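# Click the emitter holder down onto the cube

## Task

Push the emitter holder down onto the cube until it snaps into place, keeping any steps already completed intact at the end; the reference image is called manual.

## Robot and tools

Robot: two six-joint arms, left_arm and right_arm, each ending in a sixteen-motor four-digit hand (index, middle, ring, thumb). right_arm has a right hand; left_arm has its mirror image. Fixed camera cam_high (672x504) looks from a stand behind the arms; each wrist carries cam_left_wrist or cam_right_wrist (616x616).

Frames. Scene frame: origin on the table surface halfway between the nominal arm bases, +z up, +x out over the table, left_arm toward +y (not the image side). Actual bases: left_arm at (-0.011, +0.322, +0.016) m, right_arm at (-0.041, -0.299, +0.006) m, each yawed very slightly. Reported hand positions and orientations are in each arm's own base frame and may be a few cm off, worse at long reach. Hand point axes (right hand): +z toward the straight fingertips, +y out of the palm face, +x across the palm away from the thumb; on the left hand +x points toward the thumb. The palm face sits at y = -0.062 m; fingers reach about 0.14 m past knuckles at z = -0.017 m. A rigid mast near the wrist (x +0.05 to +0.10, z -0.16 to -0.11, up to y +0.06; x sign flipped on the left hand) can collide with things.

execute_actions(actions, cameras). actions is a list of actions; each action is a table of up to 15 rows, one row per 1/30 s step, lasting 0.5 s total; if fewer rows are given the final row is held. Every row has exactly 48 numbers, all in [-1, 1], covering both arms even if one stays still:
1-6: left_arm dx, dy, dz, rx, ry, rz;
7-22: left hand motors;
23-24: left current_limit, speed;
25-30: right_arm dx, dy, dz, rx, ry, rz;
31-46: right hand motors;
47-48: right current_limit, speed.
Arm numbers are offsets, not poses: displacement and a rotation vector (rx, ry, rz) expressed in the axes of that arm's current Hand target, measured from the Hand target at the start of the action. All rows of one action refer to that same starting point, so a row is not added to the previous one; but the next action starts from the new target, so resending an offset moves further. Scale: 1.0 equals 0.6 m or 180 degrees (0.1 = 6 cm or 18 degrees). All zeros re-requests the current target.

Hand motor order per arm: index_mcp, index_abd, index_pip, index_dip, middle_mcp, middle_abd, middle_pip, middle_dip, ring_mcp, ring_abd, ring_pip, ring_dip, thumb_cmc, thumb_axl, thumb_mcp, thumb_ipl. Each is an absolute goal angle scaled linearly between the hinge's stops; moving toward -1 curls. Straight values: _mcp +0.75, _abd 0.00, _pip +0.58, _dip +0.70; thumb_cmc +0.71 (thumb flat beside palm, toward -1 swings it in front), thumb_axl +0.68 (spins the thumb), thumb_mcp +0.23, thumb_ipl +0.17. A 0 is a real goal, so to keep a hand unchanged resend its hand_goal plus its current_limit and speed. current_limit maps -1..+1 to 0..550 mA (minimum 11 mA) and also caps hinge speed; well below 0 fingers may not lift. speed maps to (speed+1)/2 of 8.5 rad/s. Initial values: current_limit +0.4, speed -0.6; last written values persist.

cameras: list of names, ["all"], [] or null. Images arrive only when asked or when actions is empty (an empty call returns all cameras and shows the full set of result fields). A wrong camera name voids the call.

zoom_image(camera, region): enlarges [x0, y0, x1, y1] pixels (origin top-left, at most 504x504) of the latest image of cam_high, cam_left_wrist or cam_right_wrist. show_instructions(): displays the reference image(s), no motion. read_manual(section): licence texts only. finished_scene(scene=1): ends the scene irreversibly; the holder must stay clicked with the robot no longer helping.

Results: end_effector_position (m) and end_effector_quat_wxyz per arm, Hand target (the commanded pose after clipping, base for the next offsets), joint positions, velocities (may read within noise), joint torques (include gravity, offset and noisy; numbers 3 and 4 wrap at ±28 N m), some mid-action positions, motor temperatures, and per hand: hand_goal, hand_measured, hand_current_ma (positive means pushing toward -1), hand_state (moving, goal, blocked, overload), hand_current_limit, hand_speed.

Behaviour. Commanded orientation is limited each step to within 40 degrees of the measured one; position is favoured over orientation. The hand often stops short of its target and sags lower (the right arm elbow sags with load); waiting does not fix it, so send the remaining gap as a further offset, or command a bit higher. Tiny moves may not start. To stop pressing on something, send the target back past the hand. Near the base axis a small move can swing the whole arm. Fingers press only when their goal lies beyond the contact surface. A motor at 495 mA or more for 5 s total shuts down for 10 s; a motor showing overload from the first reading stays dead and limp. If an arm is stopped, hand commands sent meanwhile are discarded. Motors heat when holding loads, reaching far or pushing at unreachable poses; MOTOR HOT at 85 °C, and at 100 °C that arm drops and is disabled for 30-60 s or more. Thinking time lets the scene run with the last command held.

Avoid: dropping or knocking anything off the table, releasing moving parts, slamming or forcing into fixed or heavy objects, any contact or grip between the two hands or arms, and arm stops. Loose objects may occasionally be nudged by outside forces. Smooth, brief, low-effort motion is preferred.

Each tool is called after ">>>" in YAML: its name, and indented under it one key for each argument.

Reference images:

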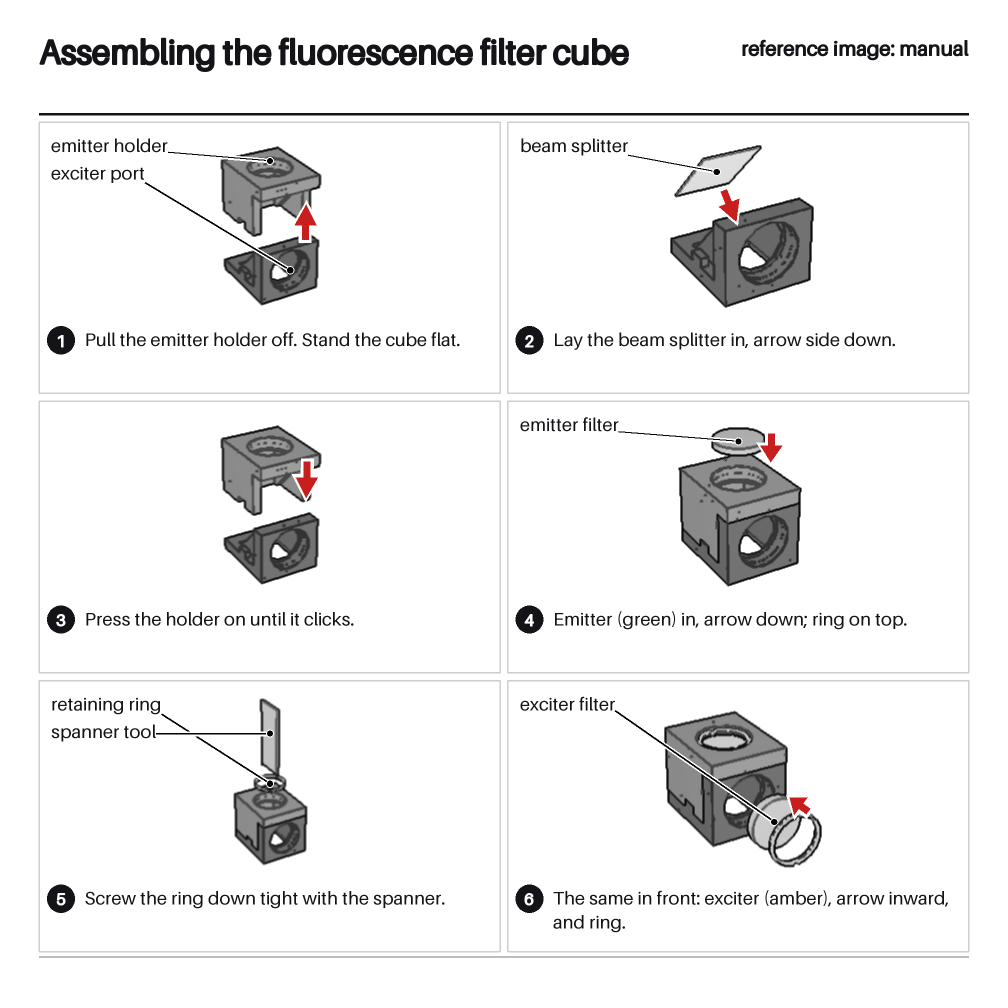

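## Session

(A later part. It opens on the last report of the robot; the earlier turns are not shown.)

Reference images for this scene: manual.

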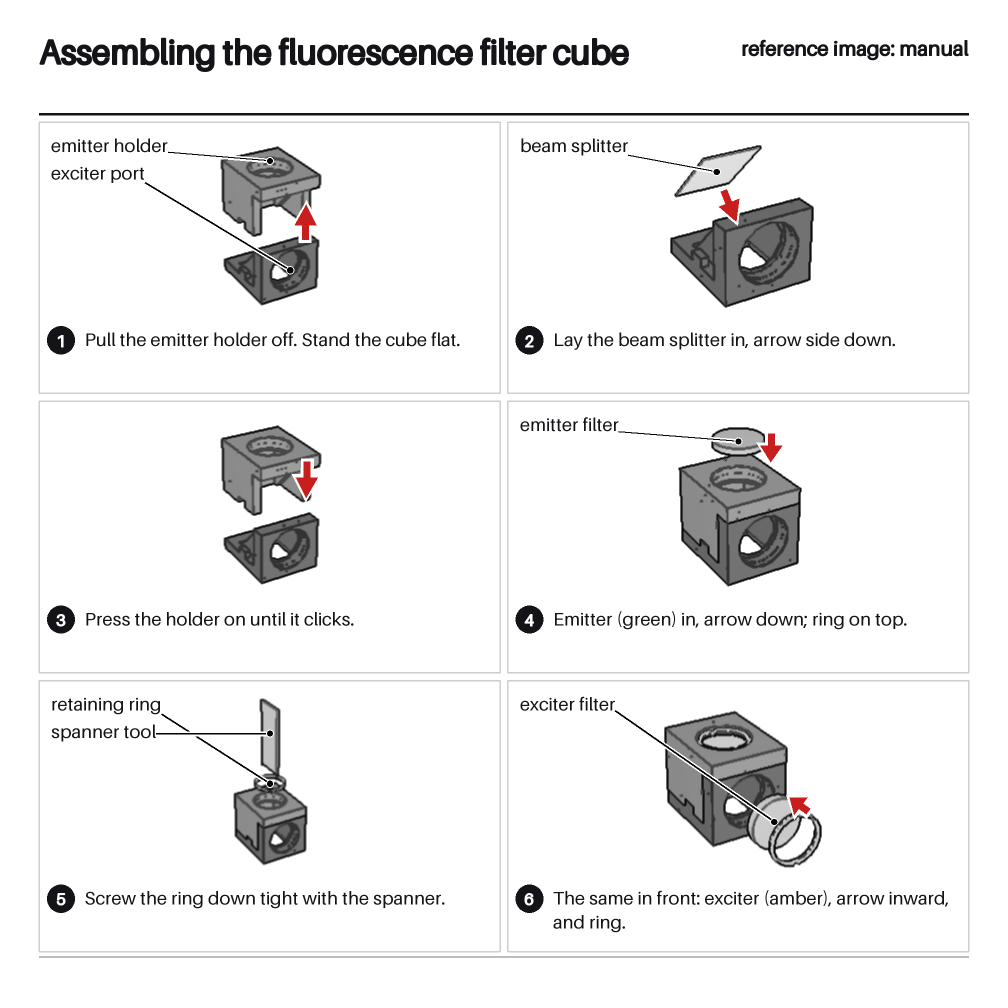

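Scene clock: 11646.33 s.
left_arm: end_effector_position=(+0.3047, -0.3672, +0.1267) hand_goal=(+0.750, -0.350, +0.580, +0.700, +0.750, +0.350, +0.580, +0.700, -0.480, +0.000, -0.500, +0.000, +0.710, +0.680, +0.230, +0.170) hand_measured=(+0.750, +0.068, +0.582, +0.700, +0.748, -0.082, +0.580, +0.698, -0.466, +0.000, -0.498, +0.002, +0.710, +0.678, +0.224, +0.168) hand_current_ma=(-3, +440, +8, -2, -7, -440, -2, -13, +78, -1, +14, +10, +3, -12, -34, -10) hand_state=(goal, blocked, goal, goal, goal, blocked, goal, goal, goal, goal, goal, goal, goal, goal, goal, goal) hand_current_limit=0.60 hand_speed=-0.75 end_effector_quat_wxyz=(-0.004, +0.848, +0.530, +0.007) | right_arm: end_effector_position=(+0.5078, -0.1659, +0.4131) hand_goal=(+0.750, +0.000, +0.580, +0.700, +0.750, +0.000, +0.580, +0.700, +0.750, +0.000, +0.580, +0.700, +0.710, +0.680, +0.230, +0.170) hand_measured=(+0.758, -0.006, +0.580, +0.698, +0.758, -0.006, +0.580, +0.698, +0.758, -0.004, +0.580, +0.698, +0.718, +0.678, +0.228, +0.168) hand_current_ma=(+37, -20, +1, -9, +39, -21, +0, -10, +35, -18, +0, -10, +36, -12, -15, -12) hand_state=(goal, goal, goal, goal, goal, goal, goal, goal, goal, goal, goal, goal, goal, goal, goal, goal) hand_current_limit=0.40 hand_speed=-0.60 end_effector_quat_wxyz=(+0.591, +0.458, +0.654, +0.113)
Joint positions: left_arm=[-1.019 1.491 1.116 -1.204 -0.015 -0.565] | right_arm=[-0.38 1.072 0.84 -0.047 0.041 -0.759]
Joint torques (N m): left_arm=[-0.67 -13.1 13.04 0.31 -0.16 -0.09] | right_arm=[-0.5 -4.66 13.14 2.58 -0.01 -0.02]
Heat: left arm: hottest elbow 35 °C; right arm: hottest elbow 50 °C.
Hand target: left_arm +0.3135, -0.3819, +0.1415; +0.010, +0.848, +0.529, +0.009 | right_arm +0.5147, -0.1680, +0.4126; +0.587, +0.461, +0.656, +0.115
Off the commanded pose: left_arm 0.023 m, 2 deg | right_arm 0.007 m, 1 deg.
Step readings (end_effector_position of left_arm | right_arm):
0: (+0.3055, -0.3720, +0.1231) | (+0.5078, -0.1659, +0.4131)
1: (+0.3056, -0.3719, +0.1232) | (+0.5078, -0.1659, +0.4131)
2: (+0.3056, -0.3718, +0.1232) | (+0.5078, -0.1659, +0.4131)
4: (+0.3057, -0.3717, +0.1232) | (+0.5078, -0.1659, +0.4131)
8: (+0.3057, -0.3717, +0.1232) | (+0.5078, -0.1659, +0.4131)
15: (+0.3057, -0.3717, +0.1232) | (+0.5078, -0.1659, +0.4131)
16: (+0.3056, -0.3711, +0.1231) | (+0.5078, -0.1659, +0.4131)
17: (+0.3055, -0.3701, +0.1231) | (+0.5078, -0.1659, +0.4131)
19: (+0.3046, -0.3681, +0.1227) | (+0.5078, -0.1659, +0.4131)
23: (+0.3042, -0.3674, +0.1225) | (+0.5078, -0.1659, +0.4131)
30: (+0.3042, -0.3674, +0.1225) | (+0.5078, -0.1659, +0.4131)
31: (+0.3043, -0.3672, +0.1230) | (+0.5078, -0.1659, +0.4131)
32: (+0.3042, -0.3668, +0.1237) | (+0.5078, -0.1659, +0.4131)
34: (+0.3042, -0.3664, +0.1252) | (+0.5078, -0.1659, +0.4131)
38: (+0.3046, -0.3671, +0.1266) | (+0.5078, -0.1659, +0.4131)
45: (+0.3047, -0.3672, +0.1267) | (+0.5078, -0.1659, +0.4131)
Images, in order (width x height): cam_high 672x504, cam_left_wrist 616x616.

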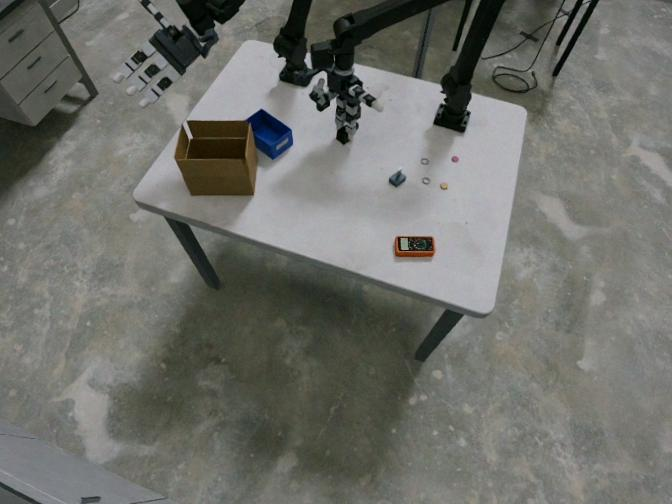

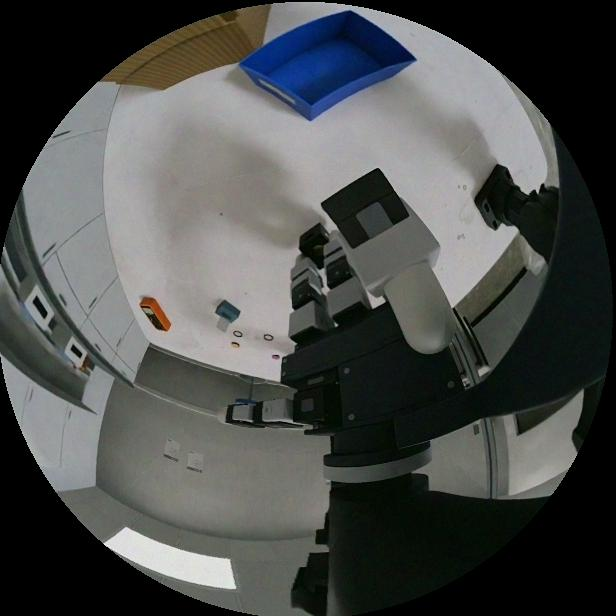

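>>> execute_actions:
  actions:
    - [[0,0,-0.01,0,0,0,0.75,-0.35,0.58,0.7,0.75,0.35,0.58,0.7,-0.48,0,-0.5,0,0.71,0.68,0.23,0.17,0.6,-0.75,0,0,0,0,0,0,0.75,0,0.58,0.7,0.75,0,0.58,0.7,0.75,0,0.58,0.7,0.71,0.68,0.23,0.17,0.4,-0.6]]
  cameras: ["cam_high","cam_left_wrist"]

>>> zoom_image:
  camera: "cam_high"
  region: [330, 120, 356, 146]

>>> zoom_image:
  camera: "cam_left_wrist"
  region: [270, 200, 350, 280]

Scene clock: 11664.53 s.
left_arm: end_effector_position=(+0.3045, -0.3668, +0.1298) hand_goal=(+0.750, -0.350, +0.580, +0.700, +0.750, +0.350, +0.580, +0.700, -0.480, +0.000, -0.500, +0.000, +0.710, +0.680, +0.230, +0.170) hand_measured=(+0.750, +0.066, +0.582, +0.700, +0.748, -0.082, +0.580, +0.698, -0.466, +0.000, -0.498, +0.002, +0.710, +0.678, +0.224, +0.168) hand_current_ma=(-3, +440, +8, -2, -8, -440, -2, -12, +78, -1, +14, +10, +3, -12, -34, -10) hand_state=(goal, blocked, goal, goal, goal, blocked, goal, goal, goal, goal, goal, goal, goal, goal, goal, goal) hand_current_limit=0.60 hand_speed=-0.75 end_effector_quat_wxyz=(-0.007, +0.848, +0.530, +0.008) | right_arm: end_effector_position=(+0.5078, -0.1659, +0.4131) hand_goal=(+0.750, +0.000, +0.580, +0.700, +0.750, +0.000, +0.580, +0.700, +0.750, +0.000, +0.580, +0.700, +0.710, +0.680, +0.230, +0.170) hand_measured=(+0.758, -0.006, +0.580, +0.698, +0.758, -0.006, +0.580, +0.698, +0.758, -0.004, +0.580, +0.698, +0.718, +0.678, +0.228, +0.168) hand_current_ma=(+37, -20, +1, -9, +39, -21, +0, -10, +35, -18, +0, -10, +36, -12, -15, -12) hand_state=(goal, goal, goal, goal, goal, goal, goal, goal, goal, goal, goal, goal, goal, goal, goal, goal) hand_current_limit=0.40 hand_speed=-0.60 end_effector_quat_wxyz=(+0.591, +0.458, +0.654, +0.113)
Joint positions: left_arm=[-1.019 1.491 1.126 -1.221 -0.015 -0.565] | right_arm=[-0.38 1.072 0.84 -0.047 0.041 -0.759]
Joint torques (N m): left_arm=[-0.97 -13.86 13.08 0.36 -0.15 -0.11] | right_arm=[-0.5 -4.66 13.12 2.58 -0.01 -0.02]
Heat: left arm: hottest elbow 36 °C; right arm: hottest elbow 50 °C.
Hand target: left_arm +0.3133, -0.3817, +0.1474; +0.010, +0.848, +0.529, +0.009 | right_arm +0.5147, -0.1680, +0.4126; +0.587, +0.461, +0.656, +0.115
Off the commanded pose: left_arm 0.025 m, 2 deg | right_arm 0.007 m, 1 deg.
Step readings (end_effector_position of left_arm | right_arm):
0: (+0.3047, -0.3672, +0.1267) | (+0.5078, -0.1659, +0.4131)
1: (+0.3045, -0.3669, +0.1269) | (+0.5078, -0.1659, +0.4131)
2: (+0.3043, -0.3664, +0.1273) | (+0.5078, -0.1659, +0.4131)
4: (+0.3043, -0.3664, +0.1286) | (+0.5078, -0.1659, +0.4131)
8: (+0.3046, -0.3670, +0.1298) | (+0.5078, -0.1659, +0.4131)
15: (+0.3045, -0.3668, +0.1298) | (+0.5078, -0.1659, +0.4131)
Images, in order (width x height): cam_high 672x504, cam_left_wrist 616x616.

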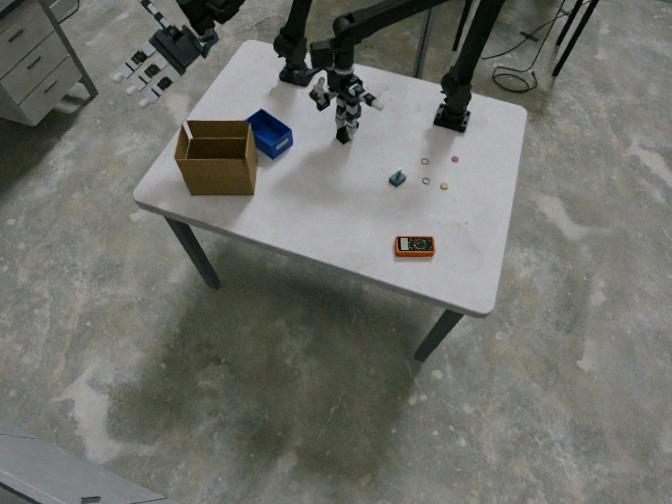

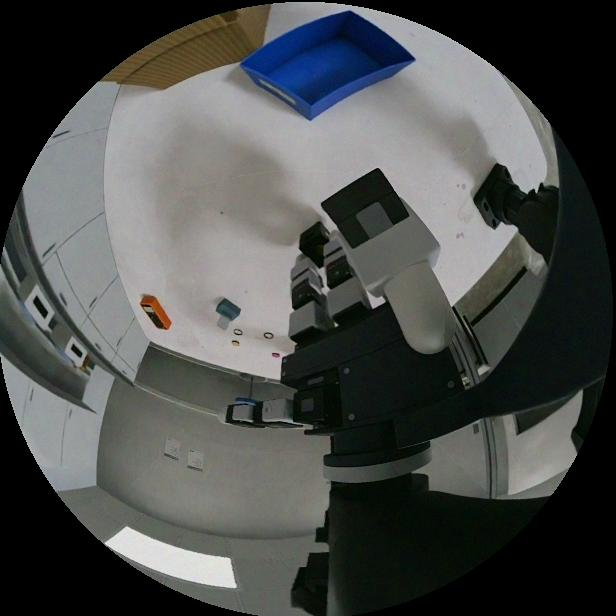

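Scaled by 19.385 from the camera's 672x504 image, which has a finer 960x720 frame.

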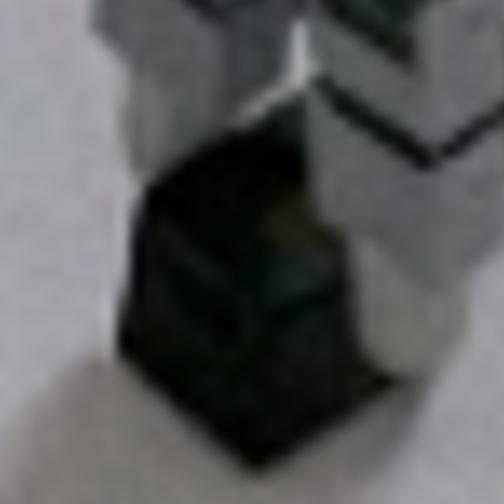

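Scaled by 6.300 from the camera's 616x616 image, which has a finer 880x880 frame.

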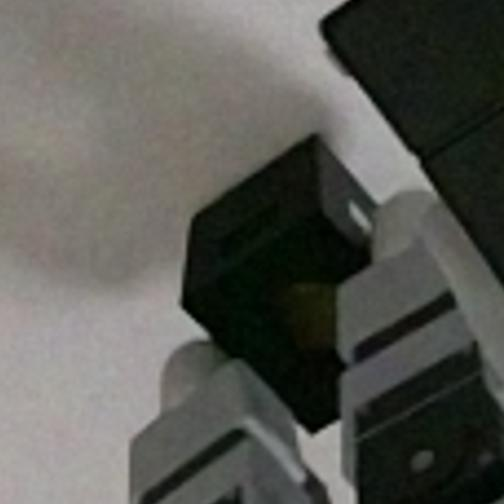

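>>> execute_actions:
  actions:
    - [[0,0.002,-0.014,0,0,0,0.75,-0.35,0.58,0.7,0.75,0.35,0.58,0.7,-0.48,0,-0.5,0,0.71,0.68,0.23,0.17,0.6,-0.75,0,0,0,0,0,0,0.75,0,0.58,0.7,0.75,0,0.58,0.7,0.75,0,0.58,0.7,0.71,0.68,0.23,0.17,0.4,-0.6]]
  cameras: ["cam_high","cam_left_wrist"]

>>> zoom_image:
  camera: "cam_high"
  region: [330, 120, 356, 146]

>>> zoom_image:
  camera: "cam_left_wrist"
  region: [270, 200, 350, 280]

Scene clock: 11683.70 s.
left_arm: end_effector_position=(+0.3053, -0.3681, +0.1362) hand_goal=(+0.750, -0.350, +0.580, +0.700, +0.750, +0.350, +0.580, +0.700, -0.480, +0.000, -0.500, +0.000, +0.710, +0.680, +0.230, +0.170) hand_measured=(+0.750, +0.058, +0.582, +0.700, +0.748, -0.082, +0.580, +0.698, -0.466, +0.000, -0.498, +0.002, +0.710, +0.678, +0.224, +0.168) hand_current_ma=(-4, +440, +7, -2, -9, -440, -2, -12, +78, -1, +14, +10, +3, -12, -34, -10) hand_state=(goal, blocked, goal, goal, goal, blocked, goal, goal, goal, goal, goal, goal, goal, goal, goal, goal) hand_current_limit=0.60 hand_speed=-0.75 end_effector_quat_wxyz=(-0.009, +0.848, +0.530, +0.008) | right_arm: end_effector_position=(+0.5078, -0.1659, +0.4131) hand_goal=(+0.750, +0.000, +0.580, +0.700, +0.750, +0.000, +0.580, +0.700, +0.750, +0.000, +0.580, +0.700, +0.710, +0.680, +0.230, +0.170) hand_measured=(+0.758, -0.006, +0.580, +0.698, +0.758, -0.006, +0.580, +0.698, +0.758, -0.004, +0.580, +0.698, +0.718, +0.678, +0.228, +0.168) hand_current_ma=(+37, -20, +1, -9, +39, -21, +0, -10, +35, -18, +0, -10, +36, -12, -15, -12) hand_state=(goal, goal, goal, goal, goal, goal, goal, goal, goal, goal, goal, goal, goal, goal, goal, goal) hand_current_limit=0.40 hand_speed=-0.60 end_effector_quat_wxyz=(+0.591, +0.458, +0.654, +0.113)
Joint positions: left_arm=[-1.019 1.491 1.145 -1.243 -0.015 -0.565] | right_arm=[-0.38 1.072 0.84 -0.047 0.041 -0.759]
Joint torques (N m): left_arm=[-0.67 -14.51 13.08 0.25 -0.14 -0.09] | right_arm=[-0.5 -4.72 13.14 2.56 0 -0.02]
Motor temperatures (°C): left_arm=[25 29 39 24 26 26] | right_arm=[23 28 50 25 23 22]
Heat: left arm: hottest elbow 39 °C; right arm: hottest elbow 50 °C.
Hand target: left_arm +0.3141, -0.3823, +0.1559; +0.010, +0.848, +0.529, +0.009 | right_arm +0.5147, -0.1680, +0.4126; +0.587, +0.461, +0.656, +0.115
Off the commanded pose: left_arm 0.026 m, 2 deg | right_arm 0.007 m, 1 deg.
Step readings (end_effector_position of left_arm | right_arm):
0: (+0.3045, -0.3668, +0.1298) | (+0.5078, -0.1659, +0.4131)
1: (+0.3045, -0.3667, +0.1302) | (+0.5078, -0.1659, +0.4131)
2: (+0.3042, -0.3662, +0.1310) | (+0.5078, -0.1659, +0.4131)
4: (+0.3043, -0.3664, +0.1334) | (+0.5078, -0.1659, +0.4131)
8: (+0.3054, -0.3682, +0.1361) | (+0.5078, -0.1659, +0.4131)
15: (+0.3053, -0.3681, +0.1362) | (+0.5078, -0.1659, +0.4131)
Images, in order (width x height): cam_high 672x504, cam_left_wrist 616x616.

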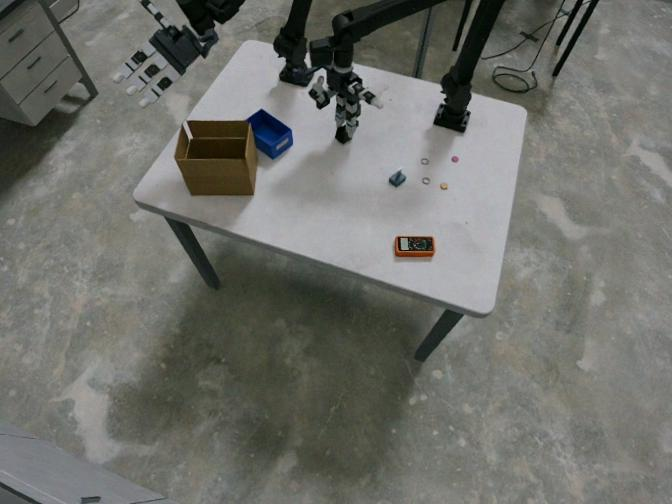

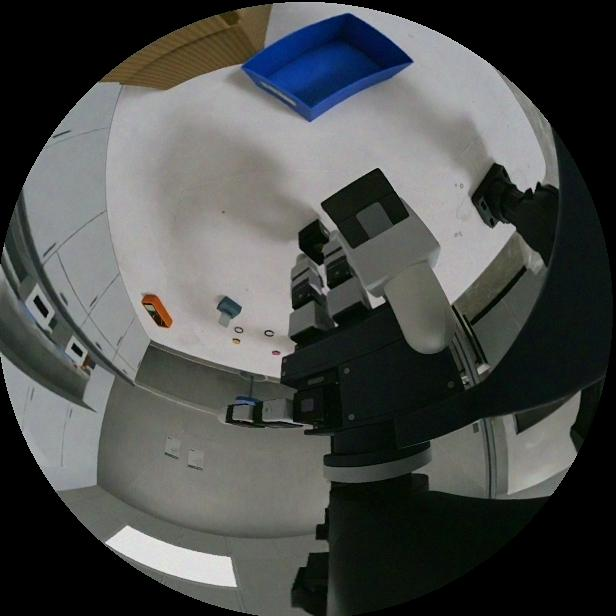

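Scaled by 19.385 from the camera's 672x504 image, which has a finer 960x720 frame.

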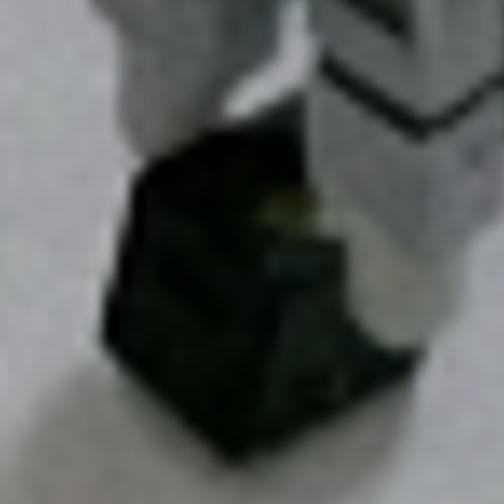

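Scaled by 6.300 from the camera's 616x616 image, which has a finer 880x880 frame.

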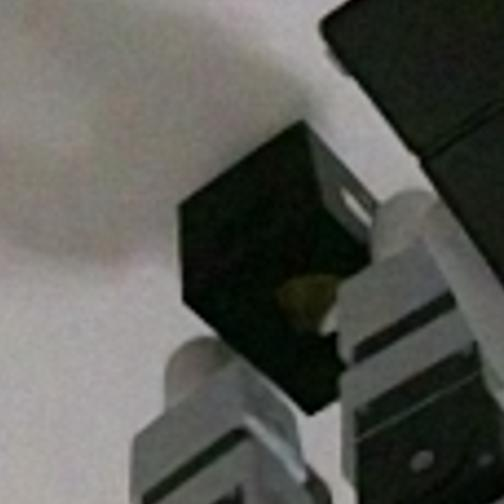

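>>> execute_actions:
  actions:
    - [[0,0,-0.014,0,0,0,0.75,-0.35,0.58,0.7,0.75,0.35,0.58,0.7,-0.48,0,-0.5,0,0.71,0.68,0.23,0.17,0.6,-0.75,0,0,0,0,0,0,0.75,0,0.58,0.7,0.75,0,0.58,0.7,0.75,0,0.58,0.7,0.71,0.68,0.23,0.17,0.4,-0.6]]
  cameras: ["cam_high","cam_left_wrist"]

>>> zoom_image:
  camera: "cam_high"
  region: [330, 120, 356, 146]

>>> zoom_image:
  camera: "cam_left_wrist"
  region: [270, 200, 350, 280]

Scene clock: 11719.47 s.
left_arm: end_effector_position=(+0.3073, -0.3711, +0.1453) hand_goal=(+0.750, -0.350, +0.580, +0.700, +0.750, +0.350, +0.580, +0.700, -0.480, +0.000, -0.500, +0.000, +0.710, +0.680, +0.230, +0.170) hand_measured=(+0.750, -0.124, +0.582, +0.700, +0.748, +0.076, +0.580, +0.698, -0.466, +0.000, -0.498, +0.002, +0.710, +0.678, +0.224, +0.168) hand_current_ma=(-5, +440, +7, -2, -6, -440, -2, -10, +78, -1, +14, +10, +3, -12, -34, -10) hand_state=(goal, blocked, goal, goal, goal, blocked, goal, goal, goal, goal, goal, goal, goal, goal, goal, goal) hand_current_limit=0.60 hand_speed=-0.75 end_effector_quat_wxyz=(-0.008, +0.848, +0.530, +0.008) | right_arm: end_effector_position=(+0.5078, -0.1659, +0.4131) hand_goal=(+0.750, +0.000, +0.580, +0.700, +0.750, +0.000, +0.580, +0.700, +0.750, +0.000, +0.580, +0.700, +0.710, +0.680, +0.230, +0.170) hand_measured=(+0.758, -0.006, +0.580, +0.698, +0.758, -0.006, +0.580, +0.698, +0.758, -0.004, +0.580, +0.698, +0.718, +0.678, +0.228, +0.168) hand_current_ma=(+37, -20, +1, -9, +39, -21, +0, -10, +35, -18, +0, -10, +36, -12, -15, -12) hand_state=(goal, goal, goal, goal, goal, goal, goal, goal, goal, goal, goal, goal, goal, goal, goal, goal) hand_current_limit=0.40 hand_speed=-0.60 end_effector_quat_wxyz=(+0.591, +0.458, +0.654, +0.113)
Joint positions: left_arm=[-1.019 1.491 1.169 -1.266 -0.016 -0.565] | right_arm=[-0.38 1.072 0.84 -0.047 0.041 -0.759]
Joint torques (N m): left_arm=[-0.79 -14.97 12.38 0.27 -0.11 -0.1] | right_arm=[-0.5 -4.66 13.12 2.58 0 -0.02]
Heat: left arm: hottest elbow 38 °C; right arm: hottest elbow 50 °C.
Hand target: left_arm +0.3139, -0.3822, +0.1643; +0.010, +0.848, +0.529, +0.009 | right_arm +0.5147, -0.1680, +0.4126; +0.587, +0.461, +0.656, +0.115
Off the commanded pose: left_arm 0.023 m, 2 deg | right_arm 0.007 m, 1 deg.
Step readings (end_effector_position of left_arm | right_arm):
0: (+0.3053, -0.3681, +0.1362) | (+0.5078, -0.1659, +0.4131)
1: (+0.3052, -0.3679, +0.1366) | (+0.5078, -0.1659, +0.4131)
2: (+0.3048, -0.3672, +0.1371) | (+0.5078, -0.1659, +0.4131)
4: (+0.3047, -0.3669, +0.1389) | (+0.5078, -0.1659, +0.4131)
8: (+0.3069, -0.3704, +0.1444) | (+0.5078, -0.1659, +0.4131)
15: (+0.3073, -0.3711, +0.1453) | (+0.5078, -0.1659, +0.4131)
Images, in order (width x height): cam_high 672x504, cam_left_wrist 616x616.

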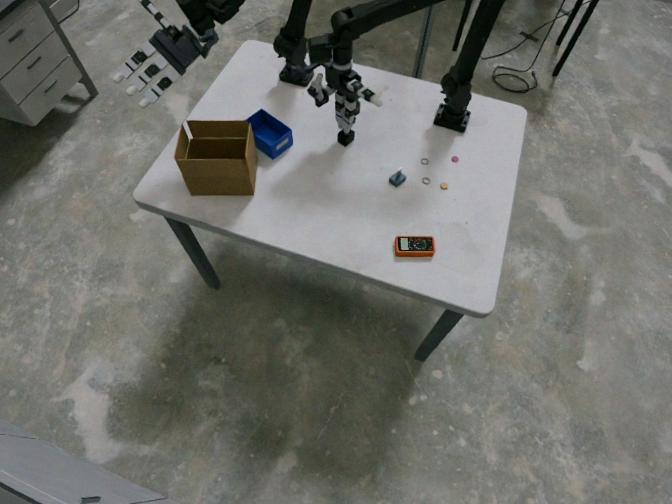

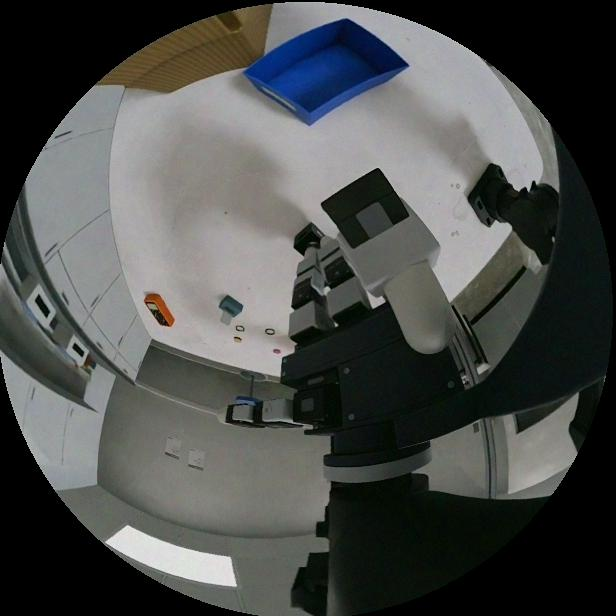

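Scaled by 19.385 from the camera's 672x504 image, which has a finer 960x720 frame.

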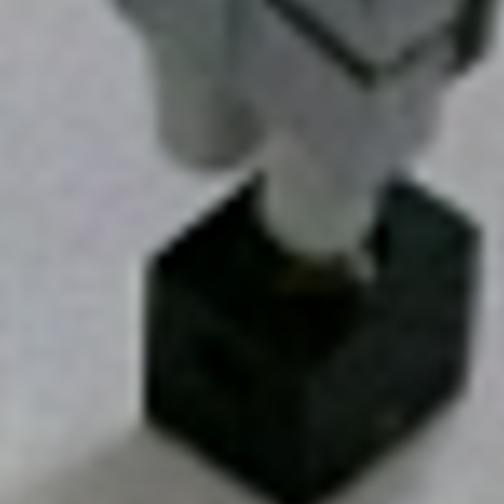

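Scaled by 6.300 from the camera's 616x616 image, which has a finer 880x880 frame.

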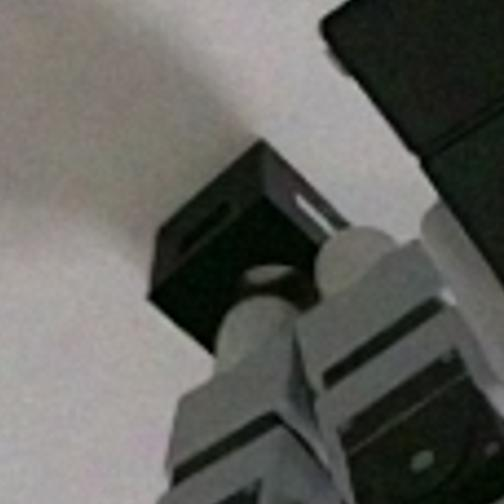

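>>> execute_actions:
  actions:
    - [[0,0,-0.03,0,0,0,0.75,-0.1,0.58,0.7,0.75,0.1,0.58,0.7,-0.48,0,-0.5,0,0.71,0.68,0.23,0.17,0.3,-0.75,0,0,0,0,0,0,0.75,0,0.58,0.7,0.75,0,0.58,0.7,0.75,0,0.58,0.7,0.71,0.68,0.23,0.17,0.4,-0.6]]
    - [[0,0,-0.02,0,0,0,0.75,0.14,0.58,0.7,0.75,-0.14,0.58,0.7,-0.48,0,-0.5,0,0.71,0.68,0.23,0.17,0.5,-0.7,0,0,0,0,0,0,0.75,0,0.58,0.7,0.75,0,0.58,0.7,0.75,0,0.58,0.7,0.71,0.68,0.23,0.17,0.4,-0.6]]
  cameras: ["cam_high","cam_left_wrist"]

>>> zoom_image:
  camera: "cam_high"
  region: [330, 120, 356, 146]

>>> zoom_image:
  camera: "cam_left_wrist"
  region: [250, 180, 350, 280]

>>> show_instructions:

Scene clock: 11755.57 s.
left_arm: end_effector_position=(+0.3073, -0.3711, +0.1697) hand_goal=(+0.750, +0.140, +0.580, +0.700, +0.750, -0.140, +0.580, +0.700, -0.480, +0.000, -0.500, +0.000, +0.710, +0.680, +0.230, +0.170) hand_measured=(+0.750, +0.136, +0.582, +0.700, +0.748, -0.136, +0.580, +0.698, -0.466, +0.000, -0.498, +0.002, +0.710, +0.678, +0.224, +0.168) hand_current_ma=(-5, -18, +7, -2, -6, +18, -2, -10, +78, -1, +14, +10, +3, -12, -34, -10) hand_state=(goal, goal, goal, goal, goal, goal, goal, goal, goal, goal, goal, goal, goal, goal, goal, goal) hand_current_limit=0.50 hand_speed=-0.70 end_effector_quat_wxyz=(-0.014, +0.848, +0.530, +0.008) | right_arm: end_effector_position=(+0.5078, -0.1659, +0.4131) hand_goal=(+0.750, +0.000, +0.580, +0.700, +0.750, +0.000, +0.580, +0.700, +0.750, +0.000, +0.580, +0.700, +0.710, +0.680, +0.230, +0.170) hand_measured=(+0.758, -0.006, +0.580, +0.698, +0.758, -0.006, +0.580, +0.698, +0.758, -0.004, +0.580, +0.698, +0.718, +0.678, +0.228, +0.168) hand_current_ma=(+37, -20, +1, -9, +39, -21, +0, -10, +35, -18, +0, -10, +36, -12, -15, -12) hand_state=(goal, goal, goal, goal, goal, goal, goal, goal, goal, goal, goal, goal, goal, goal, goal, goal) hand_current_limit=0.40 hand_speed=-0.60 end_effector_quat_wxyz=(+0.591, +0.458, +0.654, +0.113)
Joint positions: left_arm=[-1.019 1.479 1.225 -1.345 -0.016 -0.565] | right_arm=[-0.38 1.072 0.84 -0.047 0.041 -0.759]
Joint torques (N m): left_arm=[-0.79 -15.68 12.75 0.24 -0.11 -0.1] | right_arm=[-0.56 -4.66 13.12 2.58 -0.01 -0.02]
Heat: left arm: hottest elbow 41 °C; right arm: hottest elbow 50 °C.
Hand target: left_arm +0.3131, -0.3819, +0.1942; +0.010, +0.848, +0.529, +0.009 | right_arm +0.5147, -0.1680, +0.4126; +0.587, +0.461, +0.656, +0.115
Off the commanded pose: left_arm 0.027 m, 3 deg | right_arm 0.007 m, 1 deg.
Step readings (end_effector_position of left_arm | right_arm):
0: (+0.3073, -0.3711, +0.1453) | (+0.5078, -0.1659, +0.4131)
1: (+0.3070, -0.3705, +0.1458) | (+0.5078, -0.1659, +0.4131)
2: (+0.3062, -0.3693, +0.1475) | (+0.5078, -0.1659, +0.4131)
4: (+0.3058, -0.3686, +0.1520) | (+0.5078, -0.1659, +0.4131)
8: (+0.3075, -0.3714, +0.1592) | (+0.5078, -0.1659, +0.4131)
15: (+0.3075, -0.3713, +0.1596) | (+0.5078, -0.1659, +0.4131)
16: (+0.3073, -0.3710, +0.1601) | (+0.5078, -0.1659, +0.4131)
17: (+0.3067, -0.3700, +0.1610) | (+0.5078, -0.1659, +0.4131)
19: (+0.3064, -0.3695, +0.1643) | (+0.5078, -0.1659, +0.4131)
23: (+0.3073, -0.3711, +0.1691) | (+0.5078, -0.1659, +0.4131)
30: (+0.3074, -0.3711, +0.1697) | (+0.5078, -0.1659, +0.4131)
Images, in order (width x height): cam_high 672x504, cam_left_wrist 616x616.

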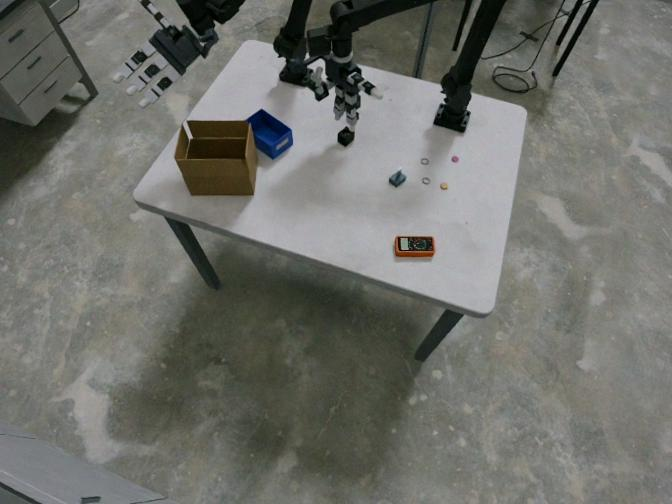

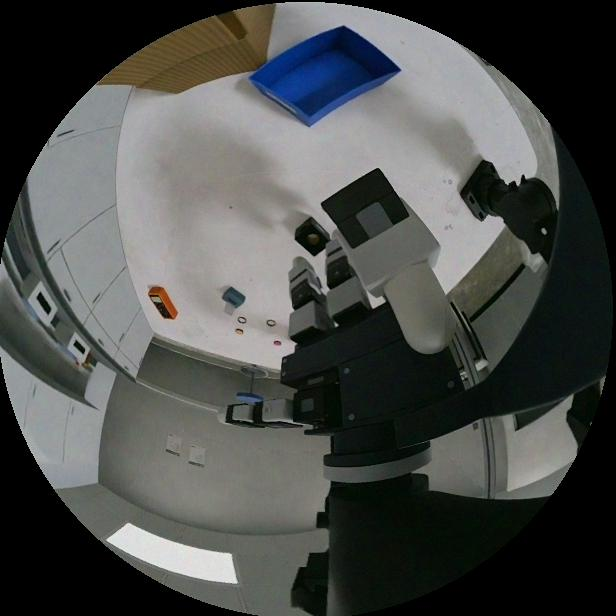

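Scaled by 19.385 from the camera's 672x504 image, which has a finer 960x720 frame.

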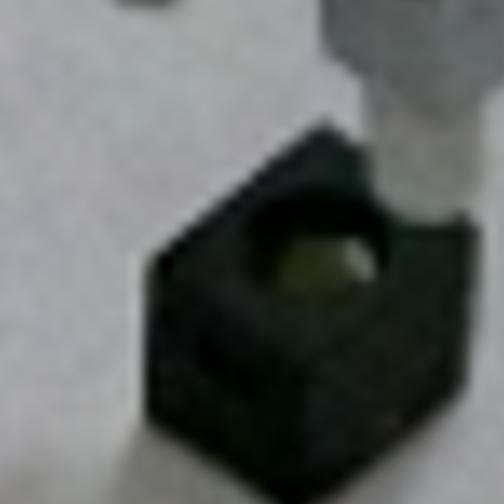

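Scaled by 5.040 from the camera's 616x616 image, which has a finer 880x880 frame.

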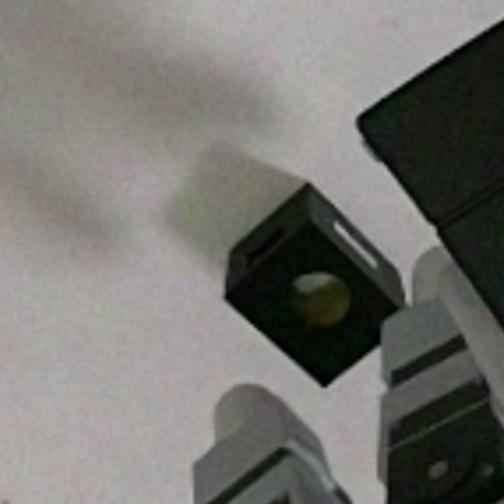

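Reference images for this scene: manual.

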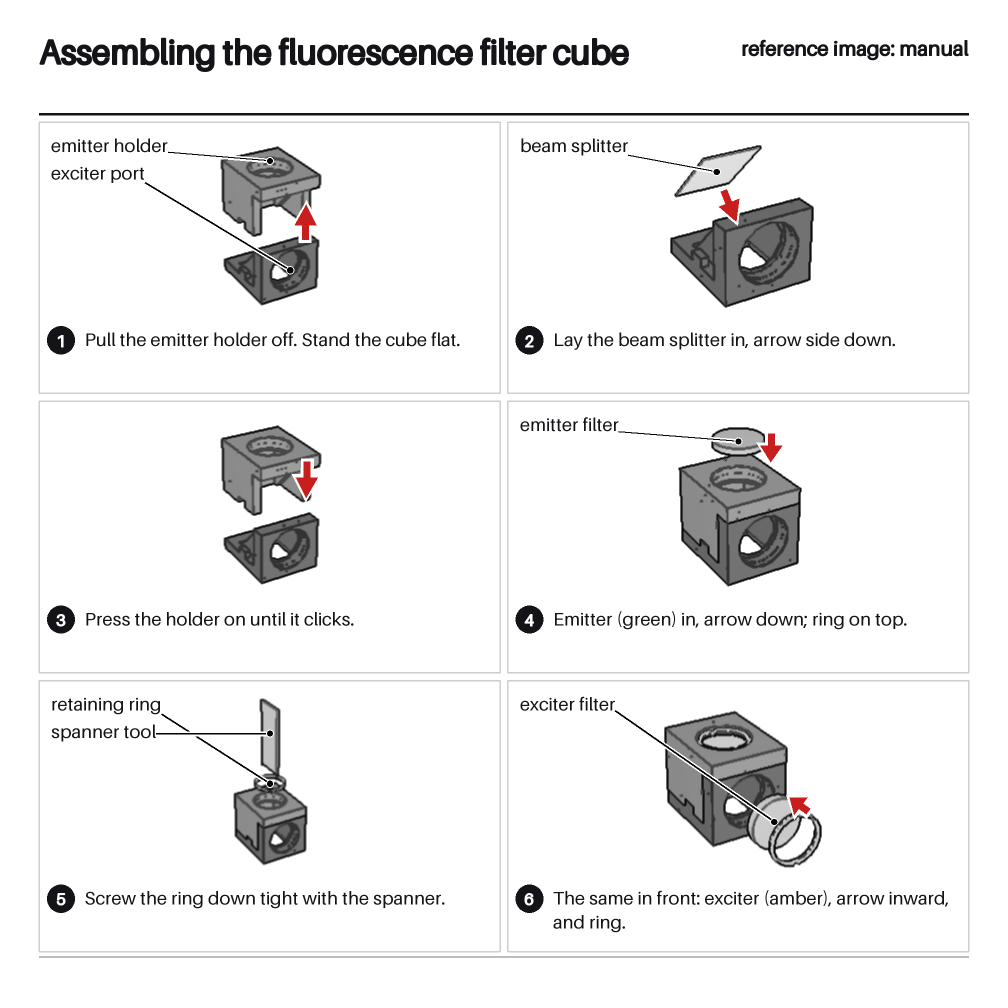

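>>> execute_actions:
  actions:
    - [[0.026,-0.006,0.01,0.004,-0.001,-0.011,0.75,0.14,0.58,0.7,0.75,-0.14,0.58,0.7,-0.48,0,-0.5,0,0.71,0.68,0.23,0.17,0.6,-0.7,0,0,0,0,0,0,0.75,0,0.58,0.7,0.75,0,0.58,0.7,0.75,0,0.58,0.7,0.71,0.68,0.23,0.17,0.4,-0.6]]
    - [[0,-0.004,0.03,0.003,-0.001,0,0.75,0.14,0.58,0.7,0.75,-0.14,0.58,0.7,-0.48,0,-0.5,0,0.71,0.68,0.23,0.17,0.6,-0.7,0,0,0,0,0,0,0.75,0,0.58,0.7,0.75,0,0.58,0.7,0.75,0,0.58,0.7,0.71,0.68,0.23,0.17,0.4,-0.6]]
  cameras: ["cam_high","cam_left_wrist"]

>>> zoom_image:
  camera: "cam_high"
  region: [330, 112, 366, 148]

>>> zoom_image:
  camera: "cam_left_wrist"
  region: [270, 200, 350, 280]

Scene clock: 11838.17 s.
left_arm: end_effector_position=(+0.3102, -0.3698, +0.1698) hand_goal=(+0.750, +0.140, +0.580, +0.700, +0.750, -0.140, +0.580, +0.700, -0.480, +0.000, -0.500, +0.000, +0.710, +0.680, +0.230, +0.170) hand_measured=(+0.750, +0.136, +0.582, +0.700, +0.748, -0.136, +0.580, +0.698, -0.466, +0.000, -0.498, +0.002, +0.710, +0.678, +0.224, +0.168) hand_current_ma=(-5, -15, +7, -2, -5, +17, -2, -10, +78, -1, +14, +10, +3, -12, -34, -10) hand_state=(goal, goal, goal, goal, goal, goal, goal, goal, goal, goal, goal, goal, goal, goal, goal, goal) hand_current_limit=0.60 hand_speed=-0.70 end_effector_quat_wxyz=(-0.002, +0.845, +0.535, +0.001) | right_arm: end_effector_position=(+0.5078, -0.1659, +0.4131) hand_goal=(+0.750, +0.000, +0.580, +0.700, +0.750, +0.000, +0.580, +0.700, +0.750, +0.000, +0.580, +0.700, +0.710, +0.680, +0.230, +0.170) hand_measured=(+0.758, -0.006, +0.580, +0.698, +0.758, -0.006, +0.580, +0.698, +0.758, -0.004, +0.580, +0.698, +0.718, +0.678, +0.228, +0.168) hand_current_ma=(+37, -20, +1, -9, +39, -21, +0, -10, +35, -18, +0, -10, +36, -12, -15, -12) hand_state=(goal, goal, goal, goal, goal, goal, goal, goal, goal, goal, goal, goal, goal, goal, goal, goal) hand_current_limit=0.40 hand_speed=-0.60 end_effector_quat_wxyz=(+0.591, +0.458, +0.654, +0.113)
Joint positions: left_arm=[-1.007 1.467 1.211 -1.319 -0.002 -0.565] | right_arm=[-0.38 1.072 0.84 -0.047 0.041 -0.759]
Joint torques (N m): left_arm=[0.44 -14.56 8.38 1.06 0.05 -0.19] | right_arm=[-0.5 -4.66 13.11 2.58 0 -0.02]
Heat: left arm: hottest elbow 41 °C; right arm: hottest elbow 50 °C.
Hand target: left_arm +0.3151, -0.3653, +0.1701; +0.003, +0.839, +0.544, +0.000 | right_arm +0.5147, -0.1680, +0.4126; +0.587, +0.461, +0.656, +0.115
Off the commanded pose: left_arm 0.007 m, 1 deg | right_arm 0.007 m, 1 deg.
Step readings (end_effector_position of left_arm | right_arm):
0: (+0.3073, -0.3711, +0.1697) | (+0.5078, -0.1659, +0.4131)
1: (+0.3074, -0.3710, +0.1698) | (+0.5078, -0.1659, +0.4131)
2: (+0.3073, -0.3709, +0.1699) | (+0.5078, -0.1659, +0.4131)
4: (+0.3084, -0.3698, +0.1712) | (+0.5078, -0.1659, +0.4131)
8: (+0.3102, -0.3679, +0.1740) | (+0.5078, -0.1659, +0.4131)
15: (+0.3103, -0.3677, +0.1747) | (+0.5078, -0.1659, +0.4131)
16: (+0.3102, -0.3683, +0.1742) | (+0.5078, -0.1659, +0.4131)
17: (+0.3102, -0.3694, +0.1732) | (+0.5078, -0.1659, +0.4131)
19: (+0.3103, -0.3700, +0.1712) | (+0.5078, -0.1659, +0.4131)
23: (+0.3100, -0.3695, +0.1697) | (+0.5078, -0.1659, +0.4131)
30: (+0.3102, -0.3698, +0.1698) | (+0.5078, -0.1659, +0.4131)
Images, in order (width x height): cam_high 672x504, cam_left_wrist 616x616.

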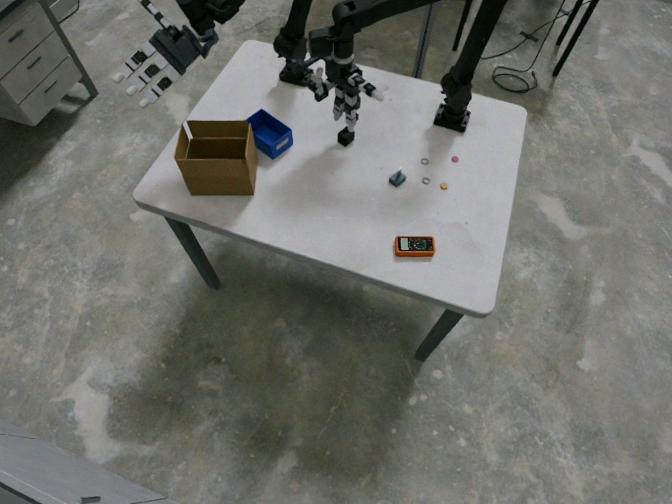

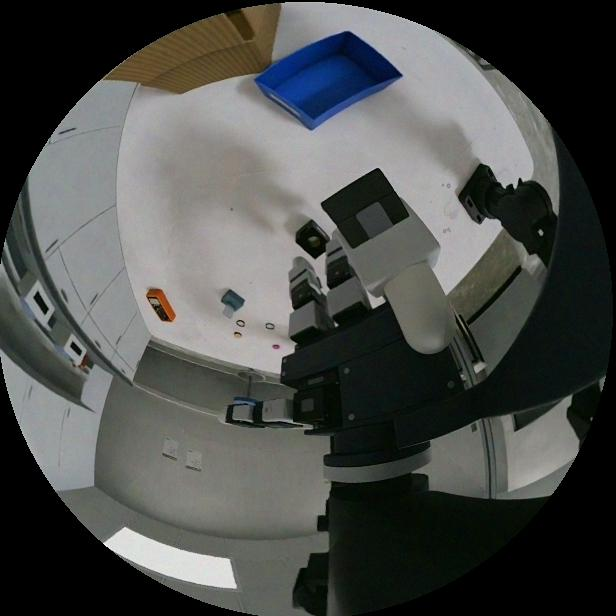

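Scaled by 14.000 from the camera's 672x504 image, which has a finer 960x720 frame.

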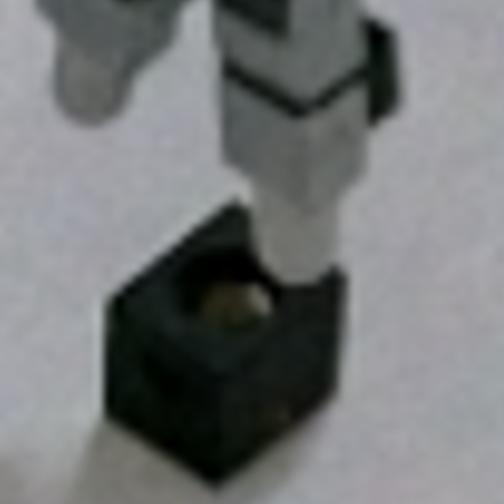

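Scaled by 6.300 from the camera's 616x616 image, which has a finer 880x880 frame.

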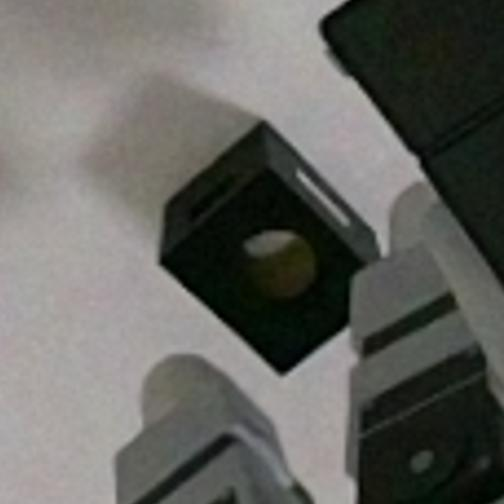

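>>> execute_actions:
  actions:
    - [[0.022,-0.01,0.02,0.002,0,-0.022,0.75,0.14,0.58,0.7,0.75,-0.14,0.58,0.7,-0.48,0,-0.5,0,0.71,0.68,0.23,0.17,0.6,-0.7,0,0,0,0,0,0,0.75,0,0.58,0.7,0.75,0,0.58,0.7,0.75,0,0.58,0.7,0.71,0.68,0.23,0.17,0.4,-0.6]]
    - [[0,0,0.015,0,0,0,0.75,0.14,0.58,0.7,0.75,-0.14,0.58,0.7,-0.48,0,-0.5,0,0.71,0.68,0.23,0.17,0.6,-0.7,0,0,0,0,0,0,0.75,0,0.58,0.7,0.75,0,0.58,0.7,0.75,0,0.58,0.7,0.71,0.68,0.23,0.17,0.4,-0.6]]
  cameras: ["cam_high","cam_left_wrist"]

>>> zoom_image:
  camera: "cam_high"
  region: [330, 112, 366, 148]

>>> zoom_image:
  camera: "cam_left_wrist"
  region: [270, 200, 350, 280]

Scene clock: 11862.40 s.
left_arm: end_effector_position=(+0.3102, -0.3556, +0.1504) hand_goal=(+0.750, +0.140, +0.580, +0.700, +0.750, -0.140, +0.580, +0.700, -0.480, +0.000, -0.500, +0.000, +0.710, +0.680, +0.230, +0.170) hand_measured=(+0.750, +0.136, +0.582, +0.700, +0.748, -0.136, +0.580, +0.698, -0.466, +0.000, -0.498, +0.002, +0.710, +0.678, +0.224, +0.168) hand_current_ma=(-5, -14, +7, -2, -5, +15, -2, -10, +78, -1, +14, +10, +2, -12, -34, -10) hand_state=(goal, goal, goal, goal, goal, goal, goal, goal, goal, goal, goal, goal, goal, goal, goal, goal) hand_current_limit=0.60 hand_speed=-0.70 end_effector_quat_wxyz=(-0.003, +0.827, +0.562, -0.001) | right_arm: end_effector_position=(+0.5078, -0.1659, +0.4131) hand_goal=(+0.750, +0.000, +0.580, +0.700, +0.750, +0.000, +0.580, +0.700, +0.750, +0.000, +0.580, +0.700, +0.710, +0.680, +0.230, +0.170) hand_measured=(+0.758, -0.006, +0.580, +0.698, +0.758, -0.006, +0.580, +0.698, +0.758, -0.004, +0.580, +0.698, +0.718, +0.678, +0.228, +0.168) hand_current_ma=(+37, -20, +1, -9, +39, -21, +0, -10, +35, -18, +0, -10, +36, -12, -15, -12) hand_state=(goal, goal, goal, goal, goal, goal, goal, goal, goal, goal, goal, goal, goal, goal, goal, goal) hand_current_limit=0.40 hand_speed=-0.60 end_effector_quat_wxyz=(+0.591, +0.458, +0.654, +0.113)
Joint positions: left_arm=[-0.996 1.463 1.154 -1.268 0.002 -0.619] | right_arm=[-0.38 1.072 0.84 -0.047 0.041 -0.759]
Joint torques (N m): left_arm=[0.79 -13.8 8.29 1.05 0.04 -0.23] | right_arm=[-0.56 -4.66 13.12 2.56 -0.01 -0.02]
Heat: left arm: hottest elbow 38 °C; right arm: hottest elbow 50 °C.
Hand target: left_arm +0.3149, -0.3510, +0.1491; +0.000, +0.820, +0.573, -0.002 | right_arm +0.5147, -0.1680, +0.4126; +0.587, +0.461, +0.656, +0.115
Off the commanded pose: left_arm 0.007 m, 1 deg | right_arm 0.007 m, 1 deg.
Step readings (end_effector_position of left_arm | right_arm):
0: (+0.3102, -0.3698, +0.1698) | (+0.5078, -0.1659, +0.4131)
1: (+0.3103, -0.3689, +0.1687) | (+0.5078, -0.1659, +0.4131)
2: (+0.3106, -0.3674, +0.1665) | (+0.5078, -0.1659, +0.4131)
4: (+0.3094, -0.3621, +0.1604) | (+0.5078, -0.1659, +0.4131)
8: (+0.3088, -0.3549, +0.1544) | (+0.5078, -0.1659, +0.4131)
15: (+0.3095, -0.3548, +0.1546) | (+0.5078, -0.1659, +0.4131)
16: (+0.3097, -0.3550, +0.1542) | (+0.5078, -0.1659, +0.4131)
17: (+0.3102, -0.3558, +0.1535) | (+0.5078, -0.1659, +0.4131)
19: (+0.3104, -0.3561, +0.1517) | (+0.5078, -0.1659, +0.4131)
23: (+0.3101, -0.3555, +0.1504) | (+0.5078, -0.1659, +0.4131)
30: (+0.3102, -0.3556, +0.1504) | (+0.5078, -0.1659, +0.4131)
Images, in order (width x height): cam_high 672x504, cam_left_wrist 616x616.

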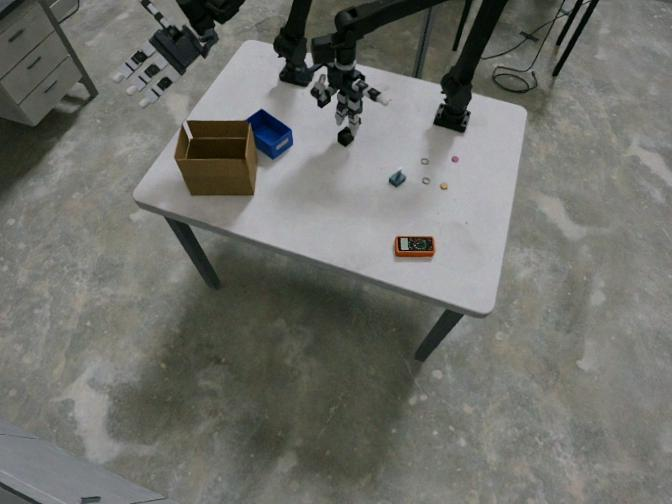

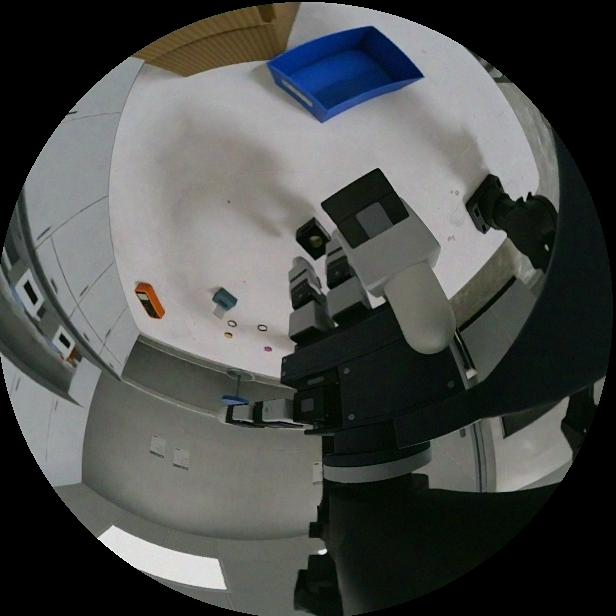

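Scaled by 14.000 from the camera's 672x504 image, which has a finer 960x720 frame.

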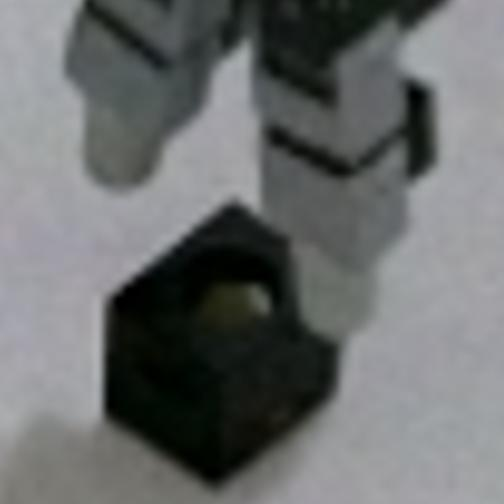

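Scaled by 6.300 from the camera's 616x616 image, which has a finer 880x880 frame.

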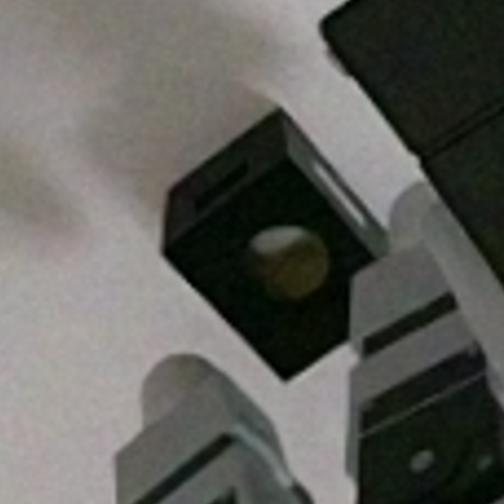

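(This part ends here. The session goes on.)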